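# Clip the loose terminal onto the rail

## Task

Snap the loose terminal block onto the rail so that it is held there, and finish with neither hand touching it.

## Robot and tools

Robot: two arms, left_arm and right_arm, each carrying a five-fingered hand (right_arm a right hand, left_arm its mirror image). Bases in the scene frame: left_arm at (-0.025, +0.360, -0.001) m, right_arm at (-0.047, -0.271, -0.001) m, both facing almost straight along +x. A post stands on the floor behind the arms and a camera stand sits between them just behind the bases; do not strike either.

Frame: scene frame, origin at table-top height midway between the nominal bases, +z up, +x out over the table, +y toward left_arm. Camera image sides do not match arm names. Reported positions are in metres and orientations as quat_wxyz; either can be off by a few centimetres, more at long reach.

The row: every movement argument is one flat list of 48 numbers covering both arms, each in [-1, 1]. Order: left_arm dx, dy, dz, rx, ry, rz; then 16 left-hand motor goals; left current_limit, speed; then the same 24 for right_arm. dx, dy, dz, rx, ry, rz are an offset (not a pose) from that arm's Hand target as it stood when the action or move began, along scene-frame axes; 1.0 equals 0.6 m of travel or 180 degrees. rx, ry, rz form one rotation vector, turning about the Hand target position. All rows of one action or move count from that same start, not from the previous row, so resending an offset in a new call moves the arm further. Six zeros ask nothing new of an arm.

Hand numbers are absolute goals, not offsets: each scales a hinge between its two stops. Order: index_mcp, index_abd, index_pip, index_dip, thumb_cmc, thumb_axl, thumb_mcp, thumb_ipl, middle_mcp, middle_abd, middle_pip, middle_dip, ring_mcp, ring_abd, ring_pip, ring_dip. Straight values: _mcp +0.75, _abd 0.00, _pip +0.58, _dip +0.70, thumb_cmc +0.71, thumb_axl +0.68, thumb_mcp +0.23, thumb_ipl +0.17. Moving toward -1 curls fingers toward the palm, swings _abd away from the thumb, brings the thumb round in front of the palm (thumb_cmc) and bends it (thumb_mcp, thumb_ipl). A 0 is a real goal: to leave a hand unchanged, copy back its hand_goal, hand_current_limit and hand_speed. current_limit maps -1..+1 to 0..550 mA (floor 11 mA); speed sets hinge speed to (speed+1)/2 of 8.5 rad/s. They start at +0.4 and -0.6 and persist until rewritten.

Hand geometry (right hand, own axes; left hand flips x): +z runs along straight fingers to their tips, +x across the palm away from the thumb, +y out of the palm face (face at y = -0.063 m). Straight fingertips end about 0.123 m beyond the hand point; a wrist mast on the palm side can hit things. Fingertips have rubber caps.

Tools:
execute_actions(actions, cameras): actions is a list of up to 15 actions; each action is a table of up to 15 rows, one per 1/30 s step; a short table repeats its last row to fill 15 steps (0.5 s per action). Pictures come only with an empty actions list or when cameras names them.
move(target, speed, blend, blocking, cameras): target is one 48-number row or a list of up to 15 rows, all offsets from the same starting Hand targets. Straight-line path, no obstacle avoidance, capped at 10 s. speed in m/s, 0.002 to 4.3, default 0.25 (turns up to twice that in rad/s), one value or one per target. blend in metres rounds corners; 0 stops at each target. Hand numbers of a later target are applied on arrival. blocking=false returns after about 0.5 s while the motion continues. Result adds a move: line (done, off_target, moving, held, fault; limits=paced or held).
wait(seconds): 0 to 3600, sends nothing new; a running move continues.
stop(): brakes a running move.
zoom_image(camera, region): region [x0, y0, x1, y1] in pixels, at most 504 by 504, of the latest image from cam_head_left, cam_head_right, cam_high, cam_low, cam_left_wrist or cam_right_wrist (all 672x504).
finished_scene(scene): scene is 1; ends irreversibly.

Results: end_effector_position, end_effector_quat_wxyz, Hand target (the last commanded pose after clipping; the base for the next offsets), joint positions, velocities, torques, motor temperatures, and per hand motor: hand_goal, hand_measured, hand_current_ma, hand_state (moving, goal, blocked, overload).

Behaviour: orientation commands are clipped to within 40 degrees of the current orientation each step. Hands often stop short of the Hand target from friction or load; an execute_actions call with zero offsets re-requests it, otherwise send the missing distance. right_arm's elbow sags under load, so aim higher. A grip presses only while the goal lies past the object surface.

Avoid: dropping or knocking anything off the table, fast impacts, ramming fixed parts, and any contact between the two hands or arms. A hand motor at 495 mA or more for 5 s shuts down for 10 s; arm motors hot at 85 °C and fault at 100 °C. After a HAND FAULT line, further calls in the same reply are skipped. End with both hands clear of the clipped terminal.

Each tool is called after "Emit:" in YAML: its name, and indented under it one key for each argument.

## Session

Emit:
execute_actions:
  actions: []

Scene clock: 0.00 s.
left_arm: end_effector_position=(+0.3889, +0.3159, +0.2155) hand_goal=(+0.754, +0.000, +0.576, +0.696, +0.714, +0.678, +0.226, +0.168, +0.754, +0.000, +0.576, +0.696, +0.754, +0.000, +0.576, +0.696) hand_measured=(+0.7523, +0.0007, +0.5770, +0.6958, +0.7142, +0.6777, +0.2252, +0.1672, +0.7535, +0.0007, +0.5757, +0.6958, +0.7535, +0.0007, +0.5770, +0.6958) hand_current_ma=(-6, +2, -3, +10, -2, -9, -6, +11, -8, -7, +1, -6, +1, +11, -8, -3) hand_state=(goal, goal, goal, goal, goal, goal, goal, goal, goal, goal, goal, goal, goal, goal, goal, goal) hand_current_limit=0.40 hand_speed=-0.60 end_effector_quat_wxyz=(+0.020, +0.863, +0.347, +0.366) | right_arm: end_effector_position=(+0.6037, +0.0479, +0.3022) hand_goal=(+0.754, +0.000, +0.576, +0.696, +0.714, +0.678, +0.226, +0.168, +0.754, +0.000, +0.576, +0.696, +0.754, +0.000, +0.576, +0.696) hand_measured=(+0.7535, +0.0007, +0.5770, +0.6958, +0.7154, +0.6777, +0.2252, +0.1672, +0.7535, +0.0007, +0.5770, +0.6958, +0.7535, +0.0007, +0.5757, +0.6971) hand_current_ma=(-9, -9, +0, -7, +1, -8, +0, +14, +0, -2, -7, -11, -4, +2, +5, +6) hand_state=(goal, goal, goal, goal, goal, goal, goal, goal, goal, goal, goal, goal, goal, goal, goal, goal) hand_current_limit=0.40 hand_speed=-0.60 end_effector_quat_wxyz=(+0.357, +0.791, +0.377, +0.324)
Joint positions: left_arm=[-0.138 0.862 0.596 -0.608 -0.303 0.791] | right_arm=[0.691 1.988 1.842 -0.811 0.856 1.111]
Joint velocities: within noise
Joint torques (N m): no reading
Motor temperatures (°C): left_arm=[28 27 29 27 25 27] | right_arm=[25 27 26 27 26 25]
Heat: left arm: hottest elbow 29 °C; right arm: hottest shoulder 27 °C.
Hand target: left_arm +0.3942, +0.3152, +0.2278; +0.026, +0.859, +0.347, +0.375 | right_arm +0.6075, +0.0514, +0.3027; +0.355, +0.791, +0.375, +0.327

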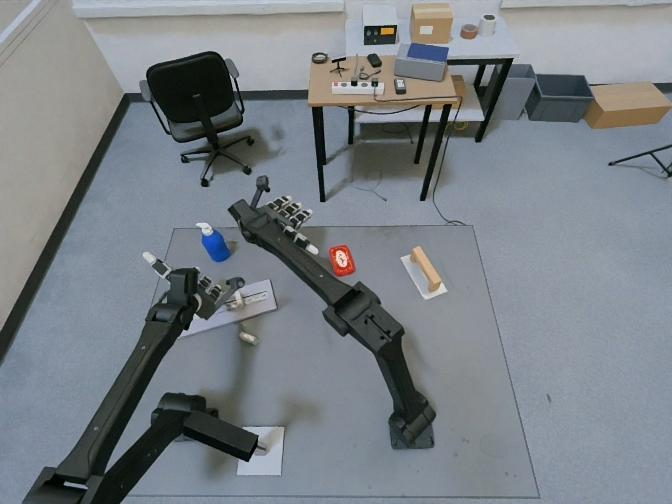

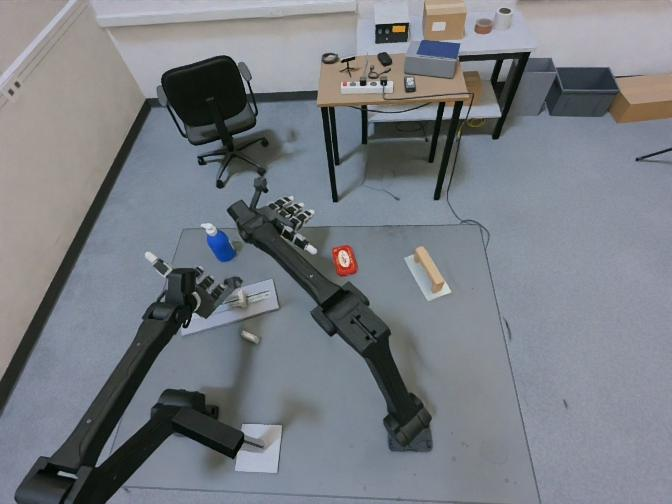

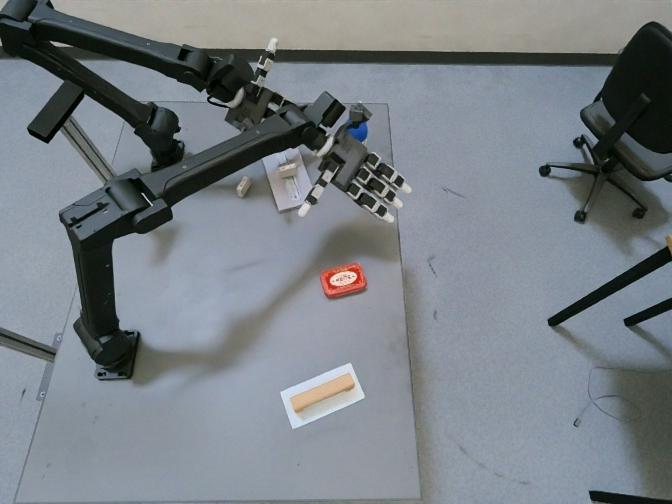

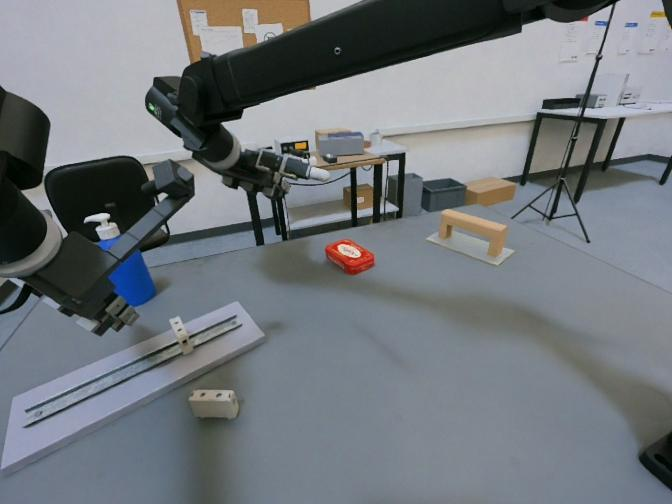

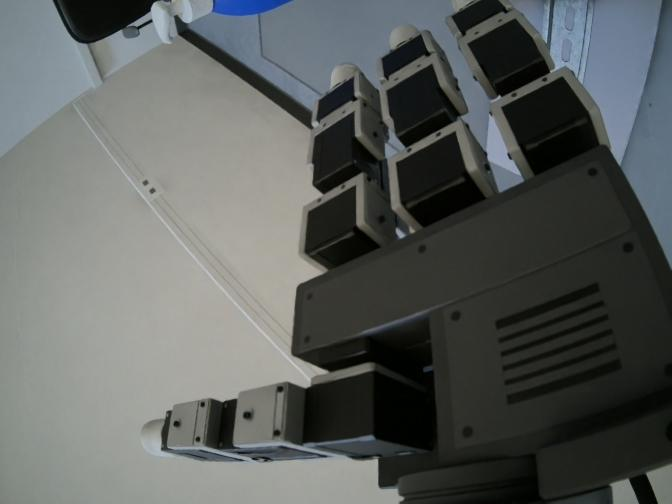

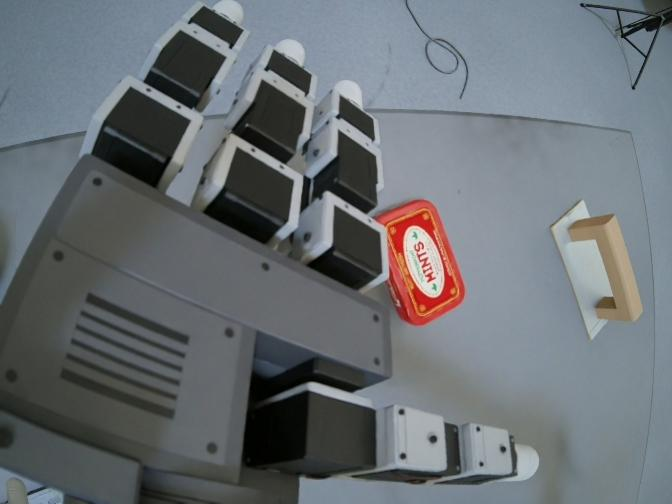

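Emit:
zoom_image:
  camera: "cam_low"
  region: [0, 290, 280, 480]

Emit:
zoom_image:
  camera: "cam_high"
  region: [220, 130, 330, 230]

Emit:
zoom_image:
  camera: "cam_head_left"
  region: [170, 250, 300, 360]

Emit:
zoom_image:
  camera: "cam_head_right"
  region: [170, 250, 300, 360]

Scaled by 1.800.

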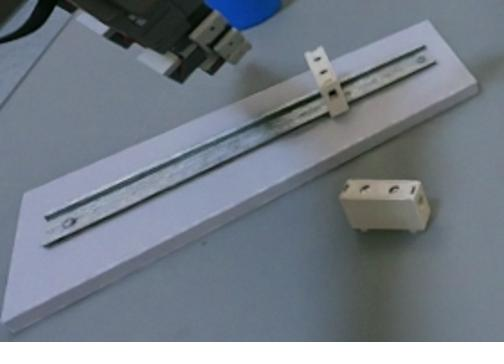

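Scaled by 4.582.

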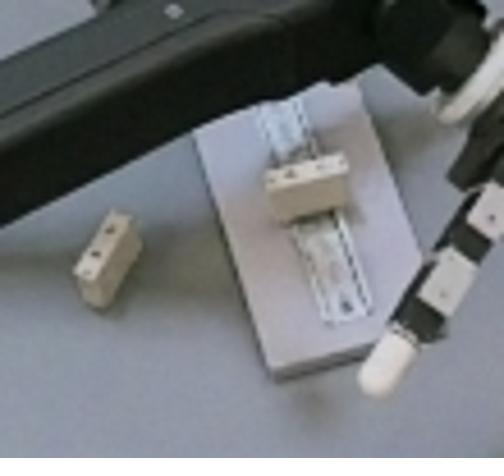

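Scaled by 3.877.

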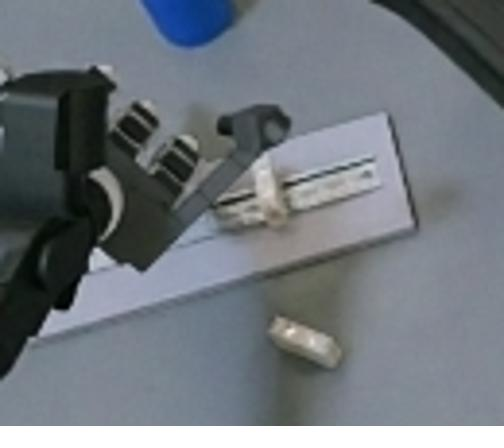

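Scaled by 3.877.

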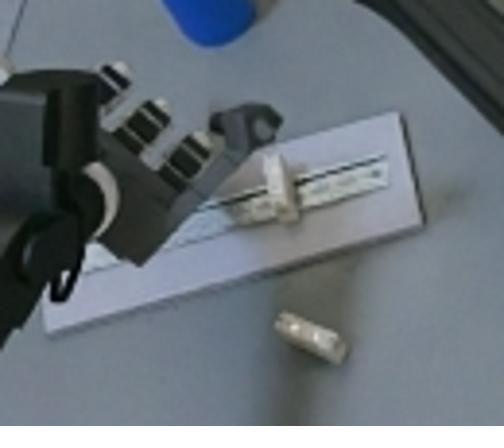

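Emit:
move:
  target: [0, 0, 0.15, 0.1077, 0.0365, -0.1217, 0.754, 0, 0.576, 0.696, 0.714, 0.678, 0.226, 0.168, 0.754, 0, 0.576, 0.696, 0.754, 0, 0.576, 0.696, 0.4, -0.6, 0.12, -0.615, 0, 0, 0, -0.1667, 0.754, 0, 0.576, 0.696, 0.714, 0.678, 0.226, 0.168, 0.754, 0, 0.576, 0.696, 0.754, 0, 0.576, 0.696, 0.4, -0.6]
  speed: 0.25
  cameras: ["all"]

Scene clock: 177.13 s.
left_arm: end_effector_position=(+0.3858, +0.3105, +0.2967) hand_goal=(+0.754, +0.000, +0.576, +0.696, +0.714, +0.678, +0.226, +0.168, +0.754, +0.000, +0.576, +0.696, +0.754, +0.000, +0.576, +0.696) hand_measured=(+0.7511, -0.0008, +0.5757, +0.6958, +0.7154, +0.6777, +0.2252, +0.1681, +0.7523, +0.0007, +0.5757, +0.6958, +0.7511, -0.0008, +0.5770, +0.6971) hand_current_ma=(-15, +3, +1, +9, -1, -16, -10, +5, -16, -5, -1, -2, -14, +10, -10, -1) hand_state=(goal, goal, goal, goal, goal, goal, goal, goal, goal, goal, goal, goal, goal, goal, goal, goal) hand_current_limit=0.40 hand_speed=-0.60 end_effector_quat_wxyz=(-0.067, +0.926, +0.109, +0.356) | right_arm: end_effector_position=(+0.6670, -0.3230, +0.3043) hand_goal=(+0.754, +0.000, +0.576, +0.696, +0.714, +0.678, +0.226, +0.168, +0.754, +0.000, +0.576, +0.696, +0.754, +0.000, +0.576, +0.696) hand_measured=(+0.7607, -0.0008, +0.5770, +0.6971, +0.7217, +0.6767, +0.2262, +0.1681, +0.7619, -0.0008, +0.5770, +0.6958, +0.7619, +0.0007, +0.5770, +0.6958) hand_current_ma=(+2, -2, -21, -3, +11, -8, -5, +10, +14, -7, +0, -7, +9, -9, +10, +7) hand_state=(goal, goal, goal, goal, goal, goal, goal, goal, goal, goal, goal, goal, goal, goal, goal, goal) hand_current_limit=0.40 hand_speed=-0.60 end_effector_quat_wxyz=(+0.430, +0.861, +0.156, +0.222)
Joint positions: left_arm=[-0.031 0.874 0.889 -0.871 -0.216 1.398] | right_arm=[0.166 1.963 1.807 -0.798 0.86 1.116]
Joint torques (N m): left_arm=[0.62 -3.37 13.09 1.44 -0.11 -0.03] | right_arm=[0.09 -14.51 13.72 0.88 0.67 -0.09]
Motor temperatures (°C): left_arm=[27 26 37 27 25 27] | right_arm=[25 31 41 27 28 25]
Heat: left arm: hottest elbow 37 °C; right arm: hottest elbow 41 °C.
Hand target: left_arm +0.3942, +0.3151, +0.3178; -0.068, +0.921, +0.112, +0.367 | right_arm +0.6793, -0.3177, +0.3027; +0.428, +0.861, +0.158, +0.224
Off the commanded pose: left_arm 0.023 m, 1 deg | right_arm 0.014 m, 0 deg.
move: off_target (left_arm, right_arm)
cam_left_wrist: T_world_to_cam=[[-0.70246, 0.5025, -0.50403, 0.23519], [-0.36052, 0.35937, 0.86074, -0.29222], [0.61366, 0.78635, -0.07128, -0.3396]] pos_world=[0.26826, 0.25387, 0.34586]
cam_right_wrist: T_world_to_cam=[[-0.58884, -0.73948, 0.32626, 0.08914], [-0.79578, 0.60105, -0.07395, 0.68848], [-0.14141, -0.30317, -0.94239, 0.40644]] pos_world=[0.65785, -0.22467, 0.40485]

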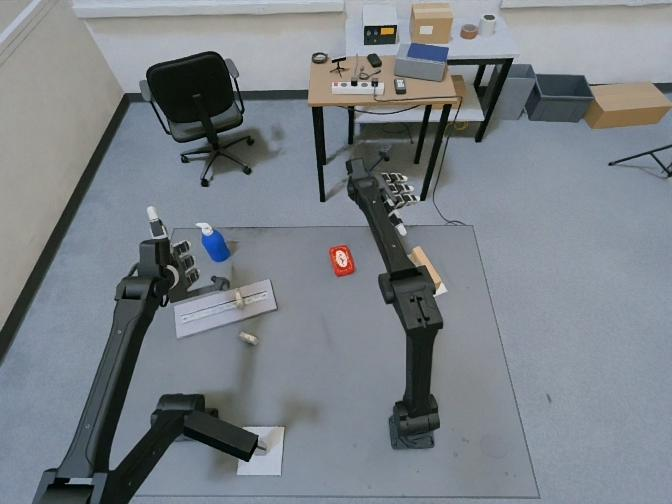

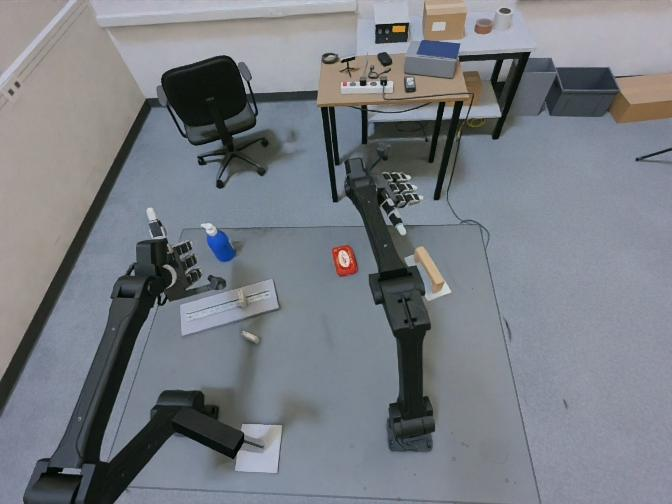

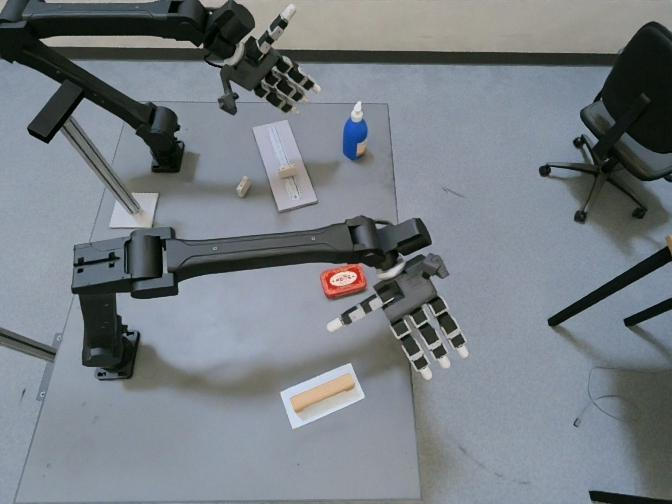

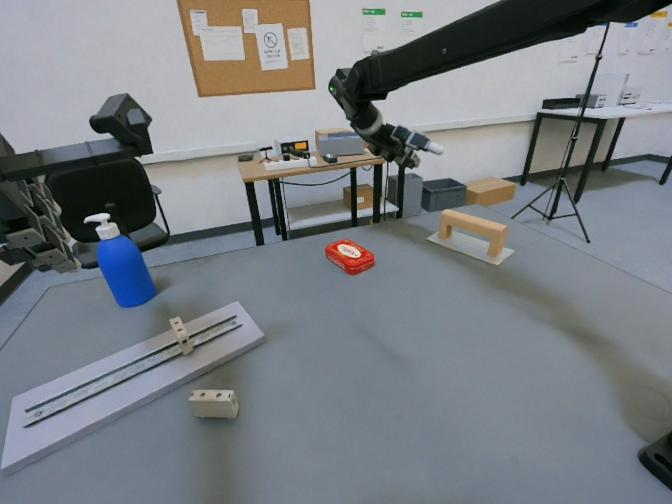

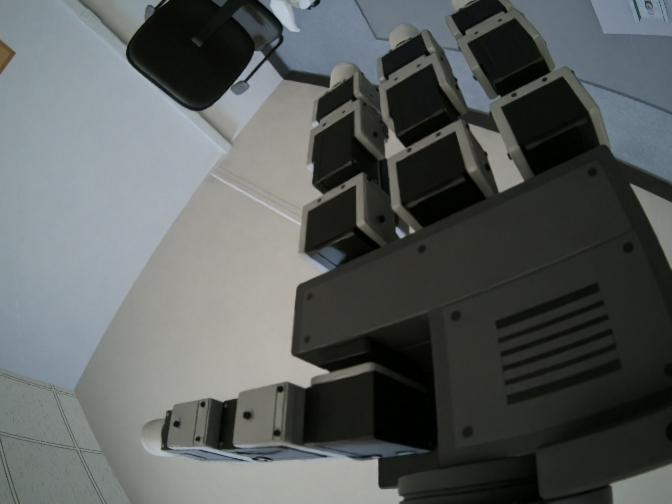

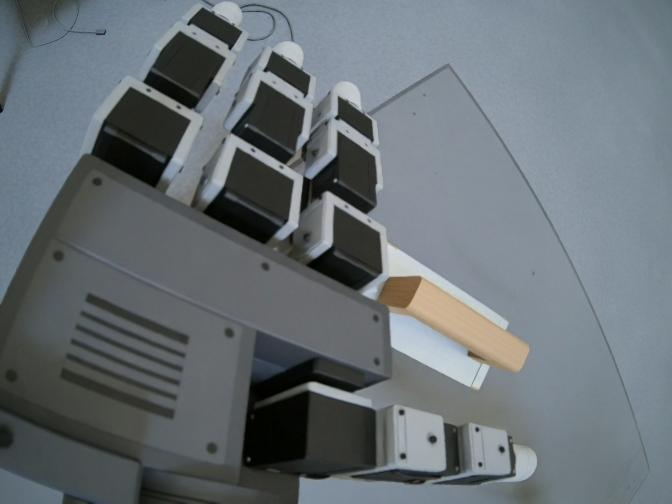

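Emit:
zoom_image:
  camera: "cam_low"
  region: [180, 380, 250, 430]

Emit:
zoom_image:
  camera: "cam_low"
  region: [155, 305, 225, 365]

Emit:
zoom_image:
  camera: "cam_high"
  region: [225, 150, 315, 215]

Emit:
zoom_image:
  camera: "cam_head_left"
  region: [170, 270, 290, 360]

Emit:
zoom_image:
  camera: "cam_head_right"
  region: [170, 270, 290, 360]

Scaled by 7.200.

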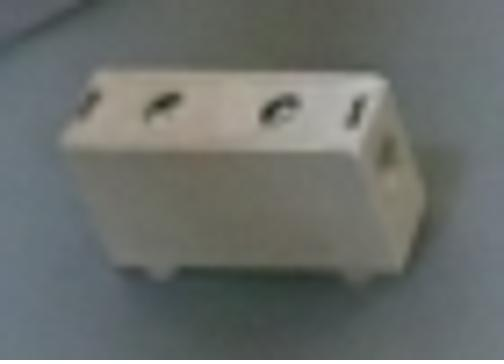

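Scaled by 7.200.

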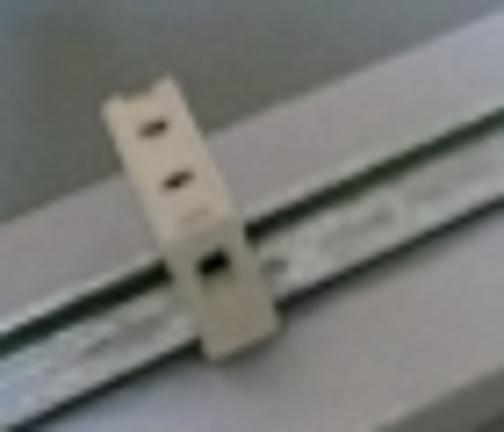

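Scaled by 5.600.

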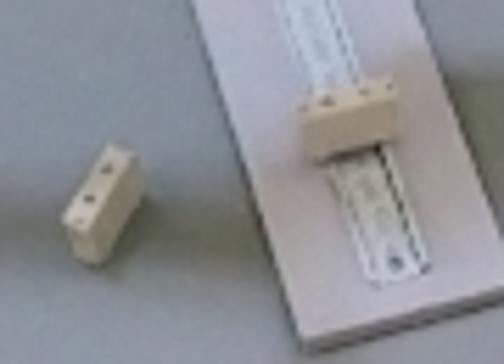

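Scaled by 4.200.

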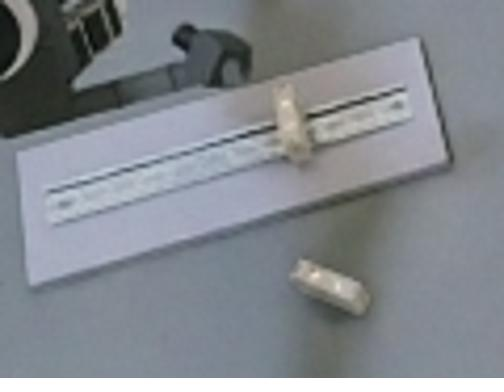

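Scaled by 4.200.

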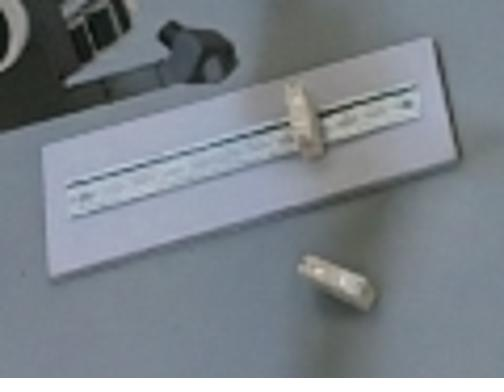

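Emit:
move:
  target: [-0.3253, -0.2435, -0.113, 0.0152, 0.2484, -0.2209, 0.754, 0.05, 0.576, 0.696, 0.714, 0.678, 0.226, 0.168, 0.754, -0.05, 0.576, 0.696, 0.95, 0, 0.576, 0.696, 0.4, -0.6, 0, 0, 0, 0, 0, 0, 0.754, 0, 0.576, 0.696, 0.714, 0.678, 0.226, 0.168, 0.754, 0, 0.576, 0.696, 0.754, 0, 0.576, 0.696, 0.4, -0.6]
  speed: 0.25
  cameras: ["all"]

Scene clock: 462.07 s.
left_arm: end_effector_position=(+0.1931, +0.1762, +0.2345) hand_goal=(+0.754, +0.050, +0.576, +0.696, +0.714, +0.678, +0.226, +0.168, +0.754, -0.050, +0.576, +0.696, +0.950, +0.000, +0.576, +0.696) hand_measured=(+0.7511, +0.0417, +0.5744, +0.6958, +0.7117, +0.6777, +0.2242, +0.1672, +0.7511, -0.0521, +0.5744, +0.6958, +0.9476, -0.0008, +0.5744, +0.6945) hand_current_ma=(-18, -15, -3, +7, -14, -13, -9, +13, -25, -18, -5, -3, -7, +12, -14, -14) hand_state=(goal, goal, goal, goal, goal, goal, goal, goal, goal, goal, goal, goal, goal, goal, goal, goal) hand_current_limit=0.40 hand_speed=-0.60 end_effector_quat_wxyz=(-0.003, +0.973, -0.232, -0.012) | right_arm: end_effector_position=(+0.6671, -0.3230, +0.3045) hand_goal=(+0.754, +0.000, +0.576, +0.696, +0.714, +0.678, +0.226, +0.168, +0.754, +0.000, +0.576, +0.696, +0.754, +0.000, +0.576, +0.696) hand_measured=(+0.7619, +0.0007, +0.5770, +0.6958, +0.7205, +0.6777, +0.2252, +0.1681, +0.7631, +0.0007, +0.5770, +0.6958, +0.7619, -0.0008, +0.5757, +0.6958) hand_current_ma=(-8, +4, -9, -8, +20, -5, +6, +8, +29, +4, +0, -10, +15, -3, +10, +6) hand_state=(goal, goal, goal, goal, goal, goal, goal, goal, goal, goal, goal, goal, goal, goal, goal, goal) hand_current_limit=0.40 hand_speed=-0.60 end_effector_quat_wxyz=(+0.430, +0.861, +0.156, +0.222)
Joint positions: left_arm=[-0.403 1.015 1.004 -1.584 -0.003 1.648] | right_arm=[0.166 1.963 1.808 -0.798 0.86 1.116]
Joint torques (N m): left_arm=[-1.49 -3.78 11.6 0.12 0.09 0.02] | right_arm=[0.21 -14.15 13.83 0.98 0.68 -0.08]
Motor temperatures (°C): left_arm=[27 26 47 26 25 26] | right_arm=[25 34 51 27 28 25]
Heat: left arm: hottest elbow 47 °C; right arm: hottest elbow 51 °C.
Hand target: left_arm +0.1990, +0.1691, +0.2500; +0.000, +0.970, -0.242, -0.001 | right_arm +0.6794, -0.3177, +0.3027; +0.428, +0.861, +0.158, +0.224
Off the commanded pose: left_arm 0.018 m, 2 deg | right_arm 0.013 m, 0 deg.
move: off_target (left_arm)
cam_left_wrist: T_world_to_cam=[[-0.39895, 0.91697, -0.00085, -0.11367], [0.56762, 0.24769, 0.78515, -0.40176], [0.72017, 0.31276, -0.61931, 0.07121]] pos_world=[0.13142, 0.18148, 0.35945]
cam_right_wrist: T_world_to_cam=[[-0.58893, -0.73953, 0.32596, 0.08925], [-0.79578, 0.60102, -0.07421, 0.68859], [-0.14102, -0.3031, -0.94247, 0.40642]] pos_world=[0.65785, -0.22467, 0.40505]

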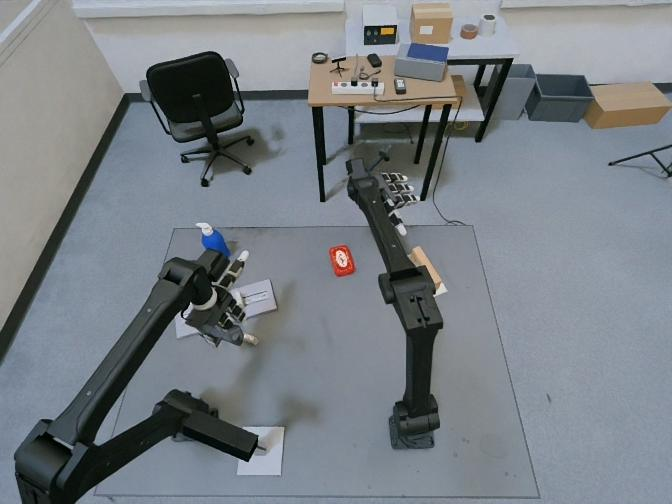

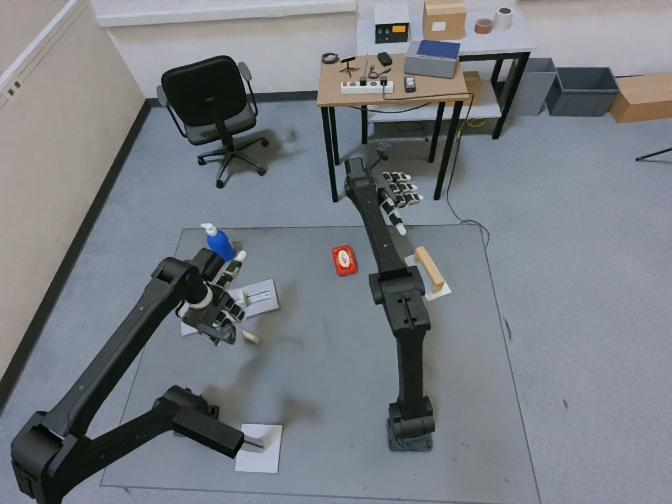

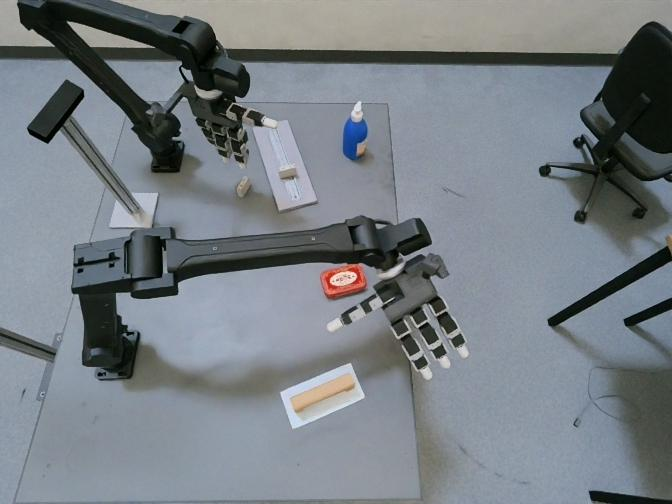

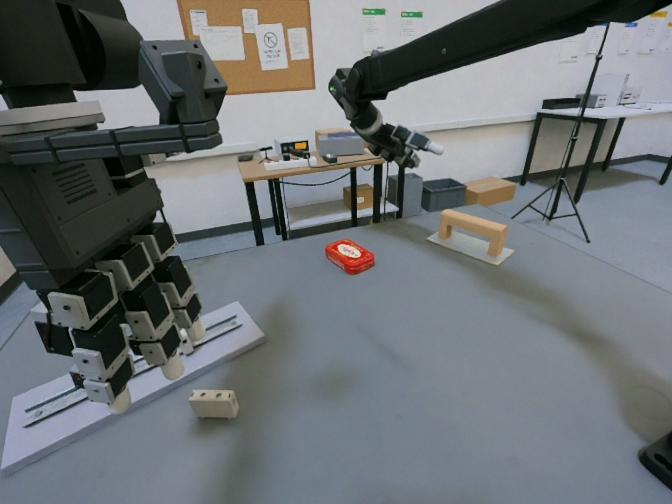

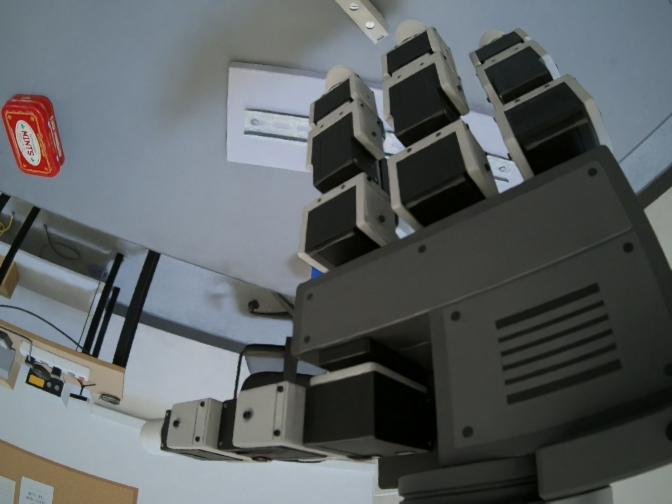

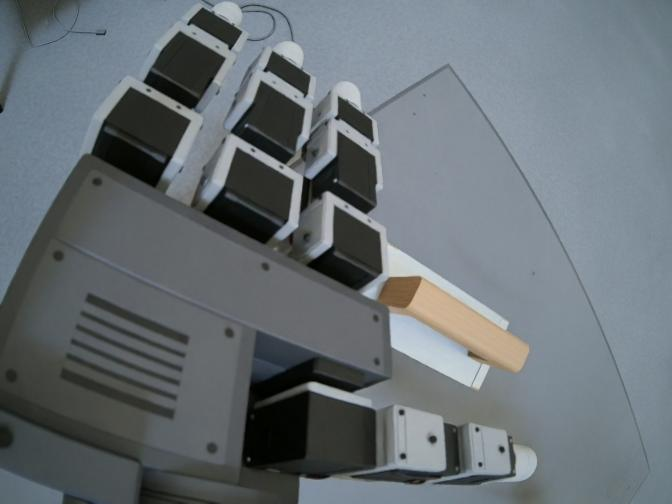

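Emit:
zoom_image:
  camera: "cam_left_wrist"
  region: [320, 0, 400, 60]

Emit:
zoom_image:
  camera: "cam_low"
  region: [150, 310, 250, 430]

Emit:
zoom_image:
  camera: "cam_high"
  region: [230, 170, 260, 205]

Scaled by 6.300 from the camera's image (finer frame: 960x720).

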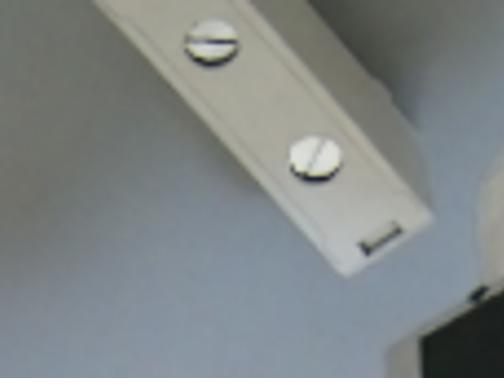

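Scaled by 4.200.

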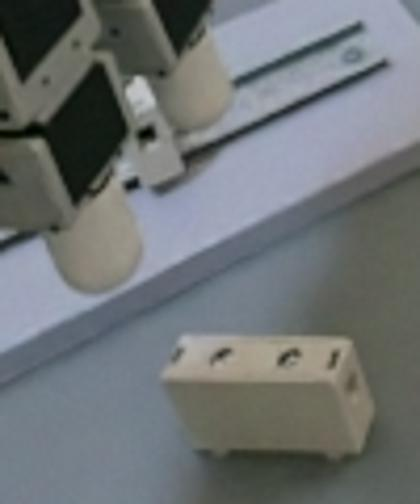

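Scaled by 14.400.

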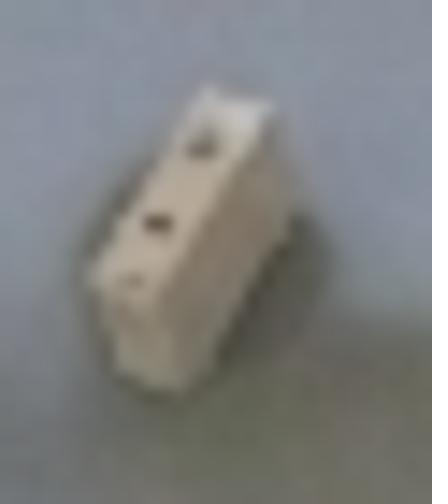

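Emit:
move:
  target:
    - [0.1875, 0.063, 0, 0, 0, 0.5306, 0.754, 0.05, 0.576, 0.696, 0.714, 0.678, 0.226, 0.168, 0.754, -0.05, 0.576, 0.696, 0.95, 0, 0.576, 0.696, 0.4, -0.6, 0, 0, 0, 0, 0, 0, 0.754, 0, 0.576, 0.696, 0.714, 0.678, 0.226, 0.168, 0.754, 0, 0.576, 0.696, 0.754, 0, 0.576, 0.696, 0.4, -0.6]
    - [0.118, 0.2306, 0, 0, 0, -0.9694, 0.754, 0.05, 0.576, 0.696, 0.714, 0.678, 0.226, 0.168, 0.754, -0.05, 0.576, 0.696, 0.95, 0, 0.576, 0.696, 0.4, -0.6, 0, 0, 0, 0, 0, 0, 0.754, 0, 0.576, 0.696, 0.714, 0.678, 0.226, 0.168, 0.754, 0, 0.576, 0.696, 0.754, 0, 0.576, 0.696, 0.4, -0.6]
  speed: 0.4
  blend: 0.05
  cameras: ["cam_low", "cam_left_wrist", "cam_high", "cam_head_left"]

Scene clock: 551.40 s.
left_arm: end_effector_position=(+0.2559, +0.3100, +0.2386) hand_goal=(+0.754, +0.050, +0.576, +0.696, +0.714, +0.678, +0.226, +0.168, +0.754, -0.050, +0.576, +0.696, +0.950, +0.000, +0.576, +0.696) hand_measured=(+0.7511, +0.0432, +0.5744, +0.6958, +0.7117, +0.6777, +0.2242, +0.1681, +0.7511, -0.0491, +0.5757, +0.6958, +0.9476, +0.0007, +0.5744, +0.6932) hand_current_ma=(-22, -11, -7, +5, -9, -8, -13, +8, -24, -10, -7, -3, -9, +15, -17, -10) hand_state=(goal, goal, goal, goal, goal, goal, goal, goal, goal, goal, goal, goal, goal, goal, goal, goal) hand_current_limit=0.40 hand_speed=-0.60 end_effector_quat_wxyz=(-0.018, +0.206, +0.978, +0.003) | right_arm: end_effector_position=(+0.6671, -0.3230, +0.3045) hand_goal=(+0.754, +0.000, +0.576, +0.696, +0.714, +0.678, +0.226, +0.168, +0.754, +0.000, +0.576, +0.696, +0.754, +0.000, +0.576, +0.696) hand_measured=(+0.7619, +0.0007, +0.5770, +0.6958, +0.7230, +0.6777, +0.2252, +0.1681, +0.7619, -0.0008, +0.5770, +0.6958, +0.7619, +0.0007, +0.5770, +0.6958) hand_current_ma=(+5, +1, -6, -13, +19, -11, -10, +6, +13, +4, +3, +8, +23, +0, +7, -2) hand_state=(goal, goal, goal, goal, goal, goal, goal, goal, goal, goal, goal, goal, goal, goal, goal, goal) hand_current_limit=0.40 hand_speed=-0.60 end_effector_quat_wxyz=(+0.430, +0.861, +0.156, +0.222)
Joint positions: left_arm=[-0.48 1.146 1.102 -1.562 0.003 -1.625] | right_arm=[0.166 1.963 1.808 -0.798 0.86 1.116]
Joint torques (N m): left_arm=[0.44 -5.36 11.22 0.66 -0.25 -0.11] | right_arm=[0.09 -14.04 13.68 1.13 0.69 -0.08]
Heat: left arm: hottest elbow 45 °C; right arm: hottest elbow 52 °C.
Hand target: left_arm +0.2698, +0.3074, +0.2499; +0.001, +0.195, +0.981, +0.000 | right_arm +0.6794, -0.3177, +0.3027; +0.428, +0.861, +0.158, +0.224
Off the commanded pose: left_arm 0.018 m, 2 deg | right_arm 0.014 m, 0 deg.
move: off_target (left_arm)
cam_left_wrist: T_world_to_cam=[[0.44656, -0.89348, -0.04777, 0.14476], [-0.5084, -0.29731, 0.80817, -0.03497], [-0.73628, -0.33661, -0.58701, 0.55297]] pos_world=[0.32472, 0.30508, 0.35978]
Images, in order (width x height): cam_head_left 672x504, cam_high 672x504, cam_low 672x504, cam_left_wrist 672x504.

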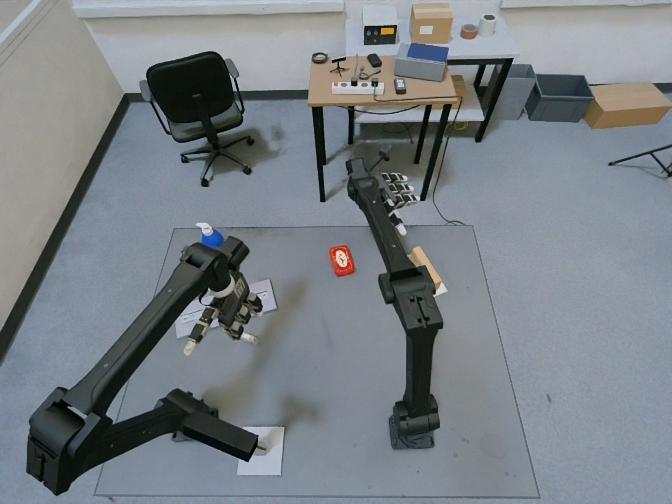

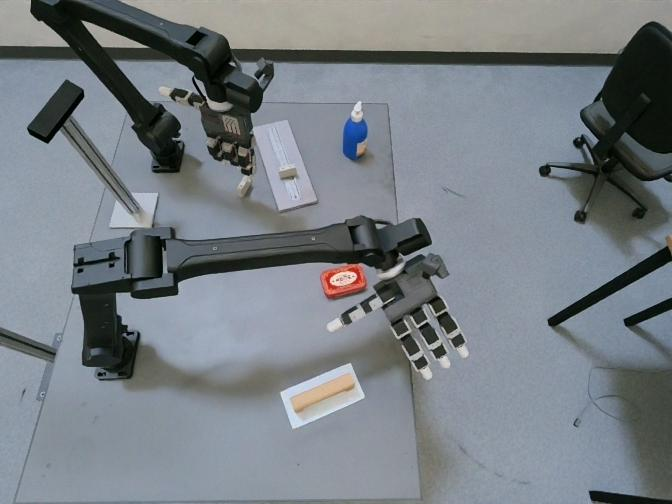

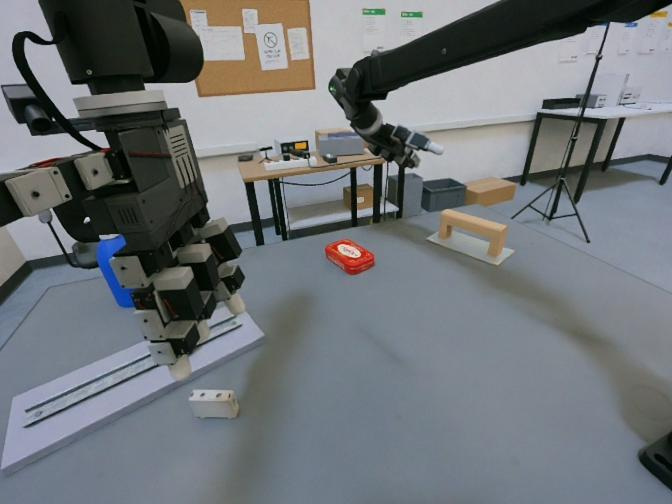

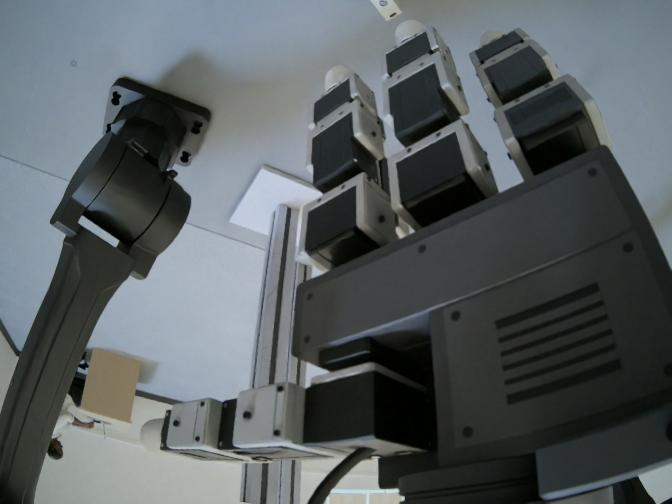

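Emit:
move:
  target: [0.013, 0.0075, -0.0927, -0.0042, -0.0108, 0.0083, 0.754, 0.08, 0.576, 0.696, 0.714, 0.678, 0.226, 0.168, 0.754, -0.08, 0.576, 0.696, 0.95, 0, 0.576, 0.696, 0.4, -0.6, 0, 0, 0, 0, 0, 0, 0.754, 0, 0.576, 0.696, 0.714, 0.678, 0.226, 0.168, 0.754, 0, 0.576, 0.696, 0.754, 0, 0.576, 0.696, 0.4, -0.6]
  speed: 0.2
  cameras: ["cam_low", "cam_left_wrist", "cam_high", "cam_head_left"]

Emit:
zoom_image:
  camera: "cam_left_wrist"
  region: [300, 0, 520, 165]

Emit:
zoom_image:
  camera: "cam_low"
  region: [130, 310, 250, 430]

Scene clock: 572.17 s.
left_arm: end_effector_position=(+0.2751, +0.3081, +0.1987) hand_goal=(+0.754, +0.080, +0.576, +0.696, +0.714, +0.678, +0.226, +0.168, +0.754, -0.080, +0.576, +0.696, +0.950, +0.000, +0.576, +0.696) hand_measured=(+0.7498, +0.0754, +0.5744, +0.6958, +0.7117, +0.6767, +0.2242, +0.1672, +0.7511, -0.0755, +0.5744, +0.6958, +0.9476, +0.0036, +0.5731, +0.6945) hand_current_ma=(-21, -12, -6, +6, -17, -7, -16, +6, -17, -2, -7, -9, -14, +21, -20, -13) hand_state=(goal, goal, goal, goal, goal, goal, goal, goal, goal, goal, goal, goal, goal, goal, goal, goal) hand_current_limit=0.40 hand_speed=-0.60 end_effector_quat_wxyz=(+0.019, +0.193, +0.981, -0.005) | right_arm: end_effector_position=(+0.6671, -0.3230, +0.3045) hand_goal=(+0.754, +0.000, +0.576, +0.696, +0.714, +0.678, +0.226, +0.168, +0.754, +0.000, +0.576, +0.696, +0.754, +0.000, +0.576, +0.696) hand_measured=(+0.7619, +0.0007, +0.5757, +0.6958, +0.7217, +0.6777, +0.2252, +0.1681, +0.7619, +0.0007, +0.5770, +0.6958, +0.7619, +0.0007, +0.5770, +0.6971) hand_current_ma=(+7, -8, -2, -4, +16, -8, +10, +12, +15, +2, +2, +2, +18, +3, +6, +2) hand_state=(goal, goal, goal, goal, goal, goal, goal, goal, goal, goal, goal, goal, goal, goal, goal, goal) hand_current_limit=0.40 hand_speed=-0.60 end_effector_quat_wxyz=(+0.430, +0.861, +0.156, +0.222)
Joint positions: left_arm=[-0.458 1.16 1.012 -1.383 0.001 -1.628] | right_arm=[0.166 1.963 1.808 -0.798 0.86 1.116]
Joint torques (N m): left_arm=[0.62 -5.83 7.71 0.83 -0.25 -0.11] | right_arm=[0.21 -14.21 13.78 1.01 0.68 -0.09]
Heat: left arm: hottest elbow 43 °C; right arm: hottest elbow 52 °C.
Hand target: left_arm +0.2775, +0.3119, +0.1943; +0.018, +0.182, +0.983, -0.003 | right_arm +0.6794, -0.3177, +0.3027; +0.428, +0.861, +0.158, +0.224
Off the commanded pose: left_arm 0.006 m, 1 deg | right_arm 0.014 m, 0 deg.
move: done
cam_left_wrist: T_world_to_cam=[[0.47087, -0.88212, 0.012, 0.11047], [-0.55613, -0.28625, 0.78024, 0.0217], [-0.68484, -0.37407, -0.62536, 0.54801]] pos_world=[0.33535, 0.30865, 0.32444]
Images, in order (width x height): cam_head_left 672x504, cam_high 672x504, cam_low 672x504, cam_left_wrist 672x504.

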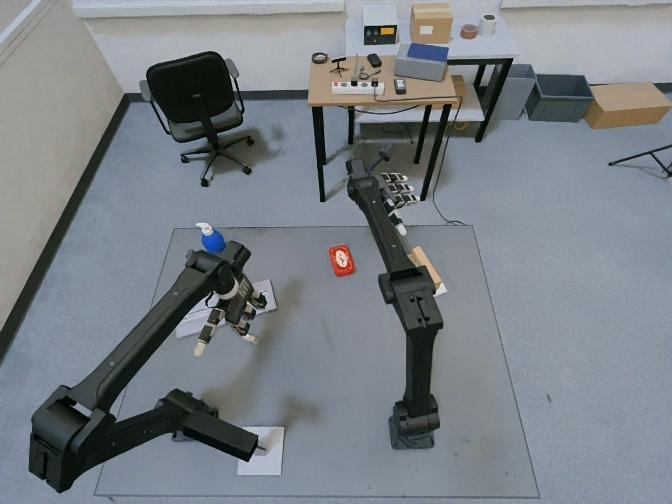

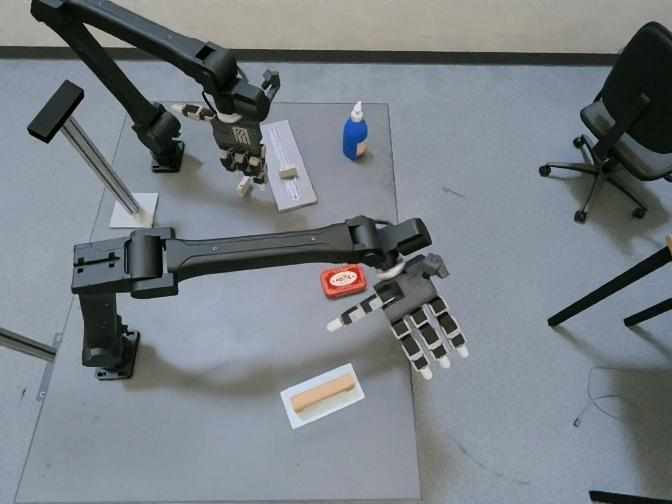

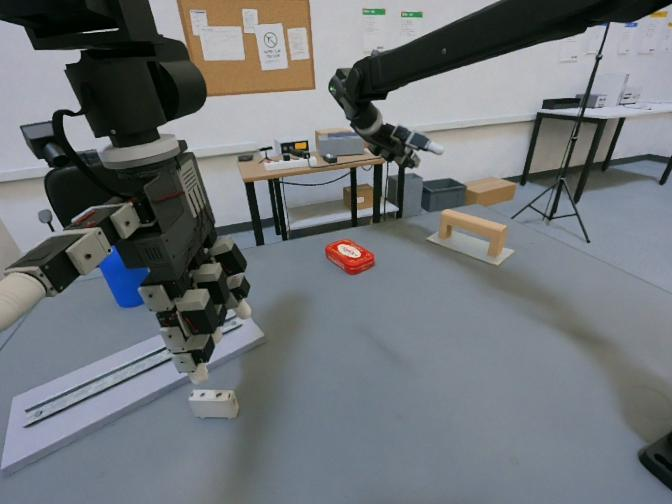

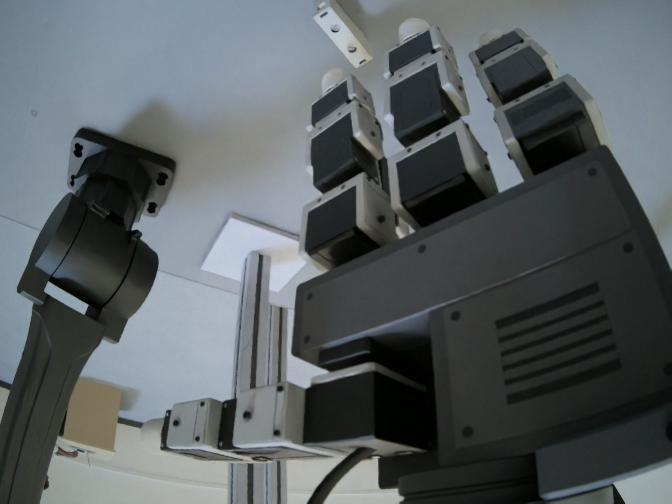

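Scaled by 2.291 from the camera's image (finer frame: 960x720).

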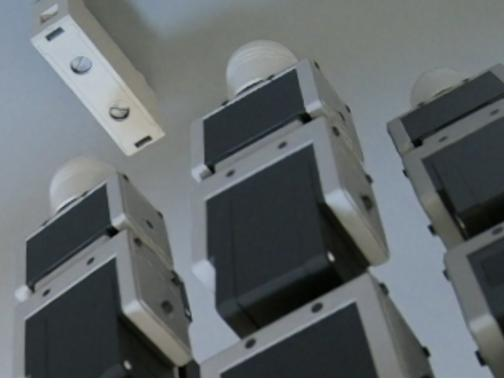

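Scaled by 4.200.

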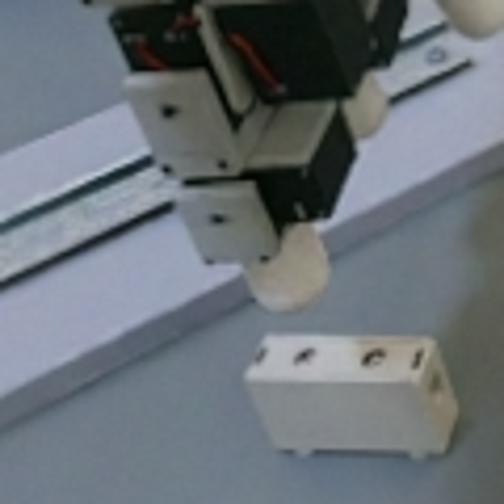

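Emit:
move:
  target: [-0.0193, 0.0108, -0.0562, 0.0021, 0.0054, 0, 0.754, 0.08, 0.576, 0.696, 0.714, 0.678, 0.226, 0.168, 0.754, -0.08, 0.576, 0.696, 0.95, 0, 0.576, 0.696, 0.4, -0.6, 0, 0, 0, 0, 0, 0, 0.754, 0, 0.576, 0.696, 0.714, 0.678, 0.226, 0.168, 0.754, 0, 0.576, 0.696, 0.754, 0, 0.576, 0.696, 0.4, -0.6]
  speed: 0.15
  cameras: ["cam_low", "cam_left_wrist"]

Emit:
zoom_image:
  camera: "cam_left_wrist"
  region: [280, 0, 500, 165]

Emit:
zoom_image:
  camera: "cam_low"
  region: [130, 310, 250, 430]

Scene clock: 592.60 s.
left_arm: end_effector_position=(+0.2644, +0.3144, +0.1643) hand_goal=(+0.754, +0.080, +0.576, +0.696, +0.714, +0.678, +0.226, +0.168, +0.754, -0.080, +0.576, +0.696, +0.950, +0.000, +0.576, +0.696) hand_measured=(+0.7498, +0.0754, +0.5744, +0.6971, +0.7104, +0.6777, +0.2232, +0.1681, +0.7511, -0.0770, +0.5744, +0.6958, +0.9476, +0.0036, +0.5731, +0.6932) hand_current_ma=(-20, -15, -7, +8, -7, -11, -4, +2, -18, +4, -7, +0, -10, +12, -19, -11) hand_state=(goal, goal, goal, goal, goal, goal, goal, goal, goal, goal, goal, goal, goal, goal, goal, goal) hand_current_limit=0.40 hand_speed=-0.60 end_effector_quat_wxyz=(+0.009, +0.191, +0.982, -0.003) | right_arm: end_effector_position=(+0.6671, -0.3230, +0.3045) hand_goal=(+0.754, +0.000, +0.576, +0.696, +0.714, +0.678, +0.226, +0.168, +0.754, +0.000, +0.576, +0.696, +0.754, +0.000, +0.576, +0.696) hand_measured=(+0.7619, +0.0007, +0.5770, +0.6958, +0.7217, +0.6777, +0.2262, +0.1672, +0.7619, +0.0007, +0.5770, +0.6971, +0.7619, +0.0007, +0.5770, +0.6958) hand_current_ma=(+11, +6, -7, -24, +18, -17, +2, +9, +17, -10, -2, +3, +15, -4, +9, -6) hand_state=(goal, goal, goal, goal, goal, goal, goal, goal, goal, goal, goal, goal, goal, goal, goal, goal) hand_current_limit=0.40 hand_speed=-0.60 end_effector_quat_wxyz=(+0.430, +0.861, +0.156, +0.222)
Joint positions: left_arm=[-0.454 1.16 0.919 -1.31 0.001 -1.628] | right_arm=[0.166 1.963 1.808 -0.798 0.86 1.116]
Joint torques (N m): left_arm=[0.56 -5.89 7.49 0.94 -0.21 -0.09] | right_arm=[0.32 -14.45 13.64 1.01 0.7 -0.08]
Motor temperatures (°C): left_arm=[27 26 41 26 25 26] | right_arm=[25 34 53 27 28 25]
Heat: left arm: hottest elbow 41 °C; right arm: hottest elbow 53 °C.
Hand target: left_arm +0.2660, +0.3183, +0.1607; +0.010, +0.183, +0.983, -0.002 | right_arm +0.6794, -0.3177, +0.3027; +0.428, +0.861, +0.158, +0.224
Off the commanded pose: left_arm 0.006 m, 1 deg | right_arm 0.014 m, 0 deg.
move: done
cam_left_wrist: T_world_to_cam=[[0.47425, -0.88038, -0.00455, 0.12278], [-0.54046, -0.29522, 0.78788, 0.04192], [-0.69497, -0.37119, -0.61581, 0.52178]] pos_world=[0.32705, 0.31415, 0.28885]

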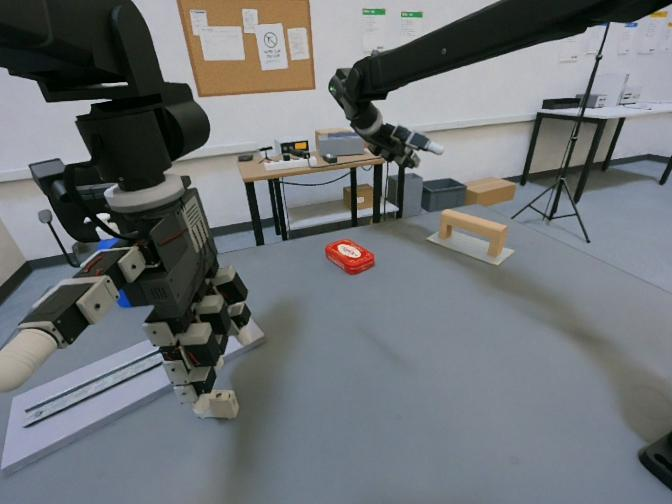

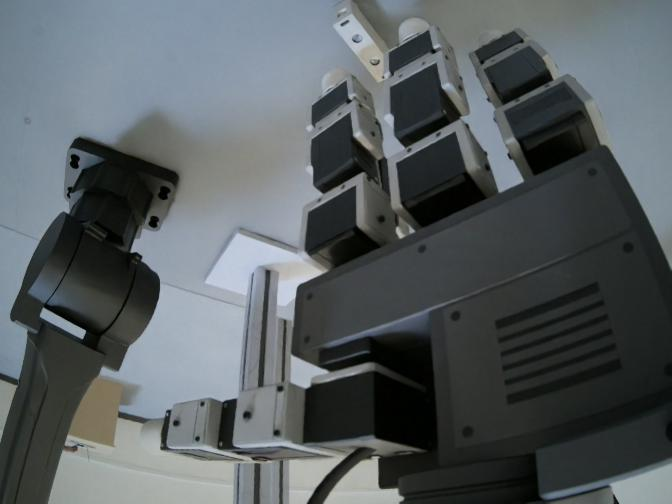

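Scaled by 2.291 from the camera's image (finer frame: 960x720).

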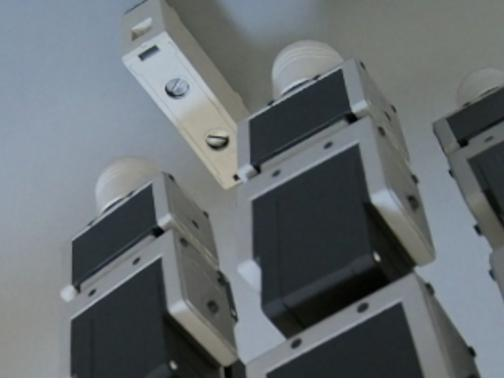

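Scaled by 4.200.

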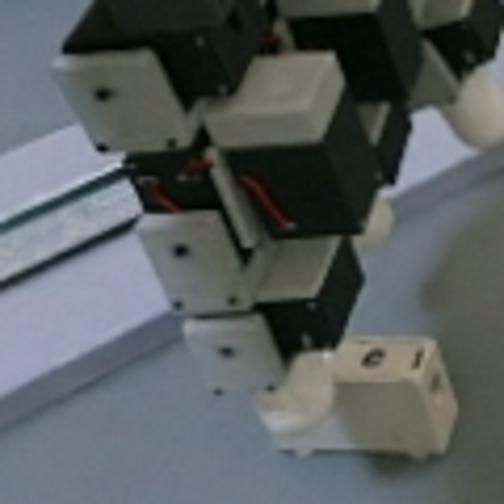

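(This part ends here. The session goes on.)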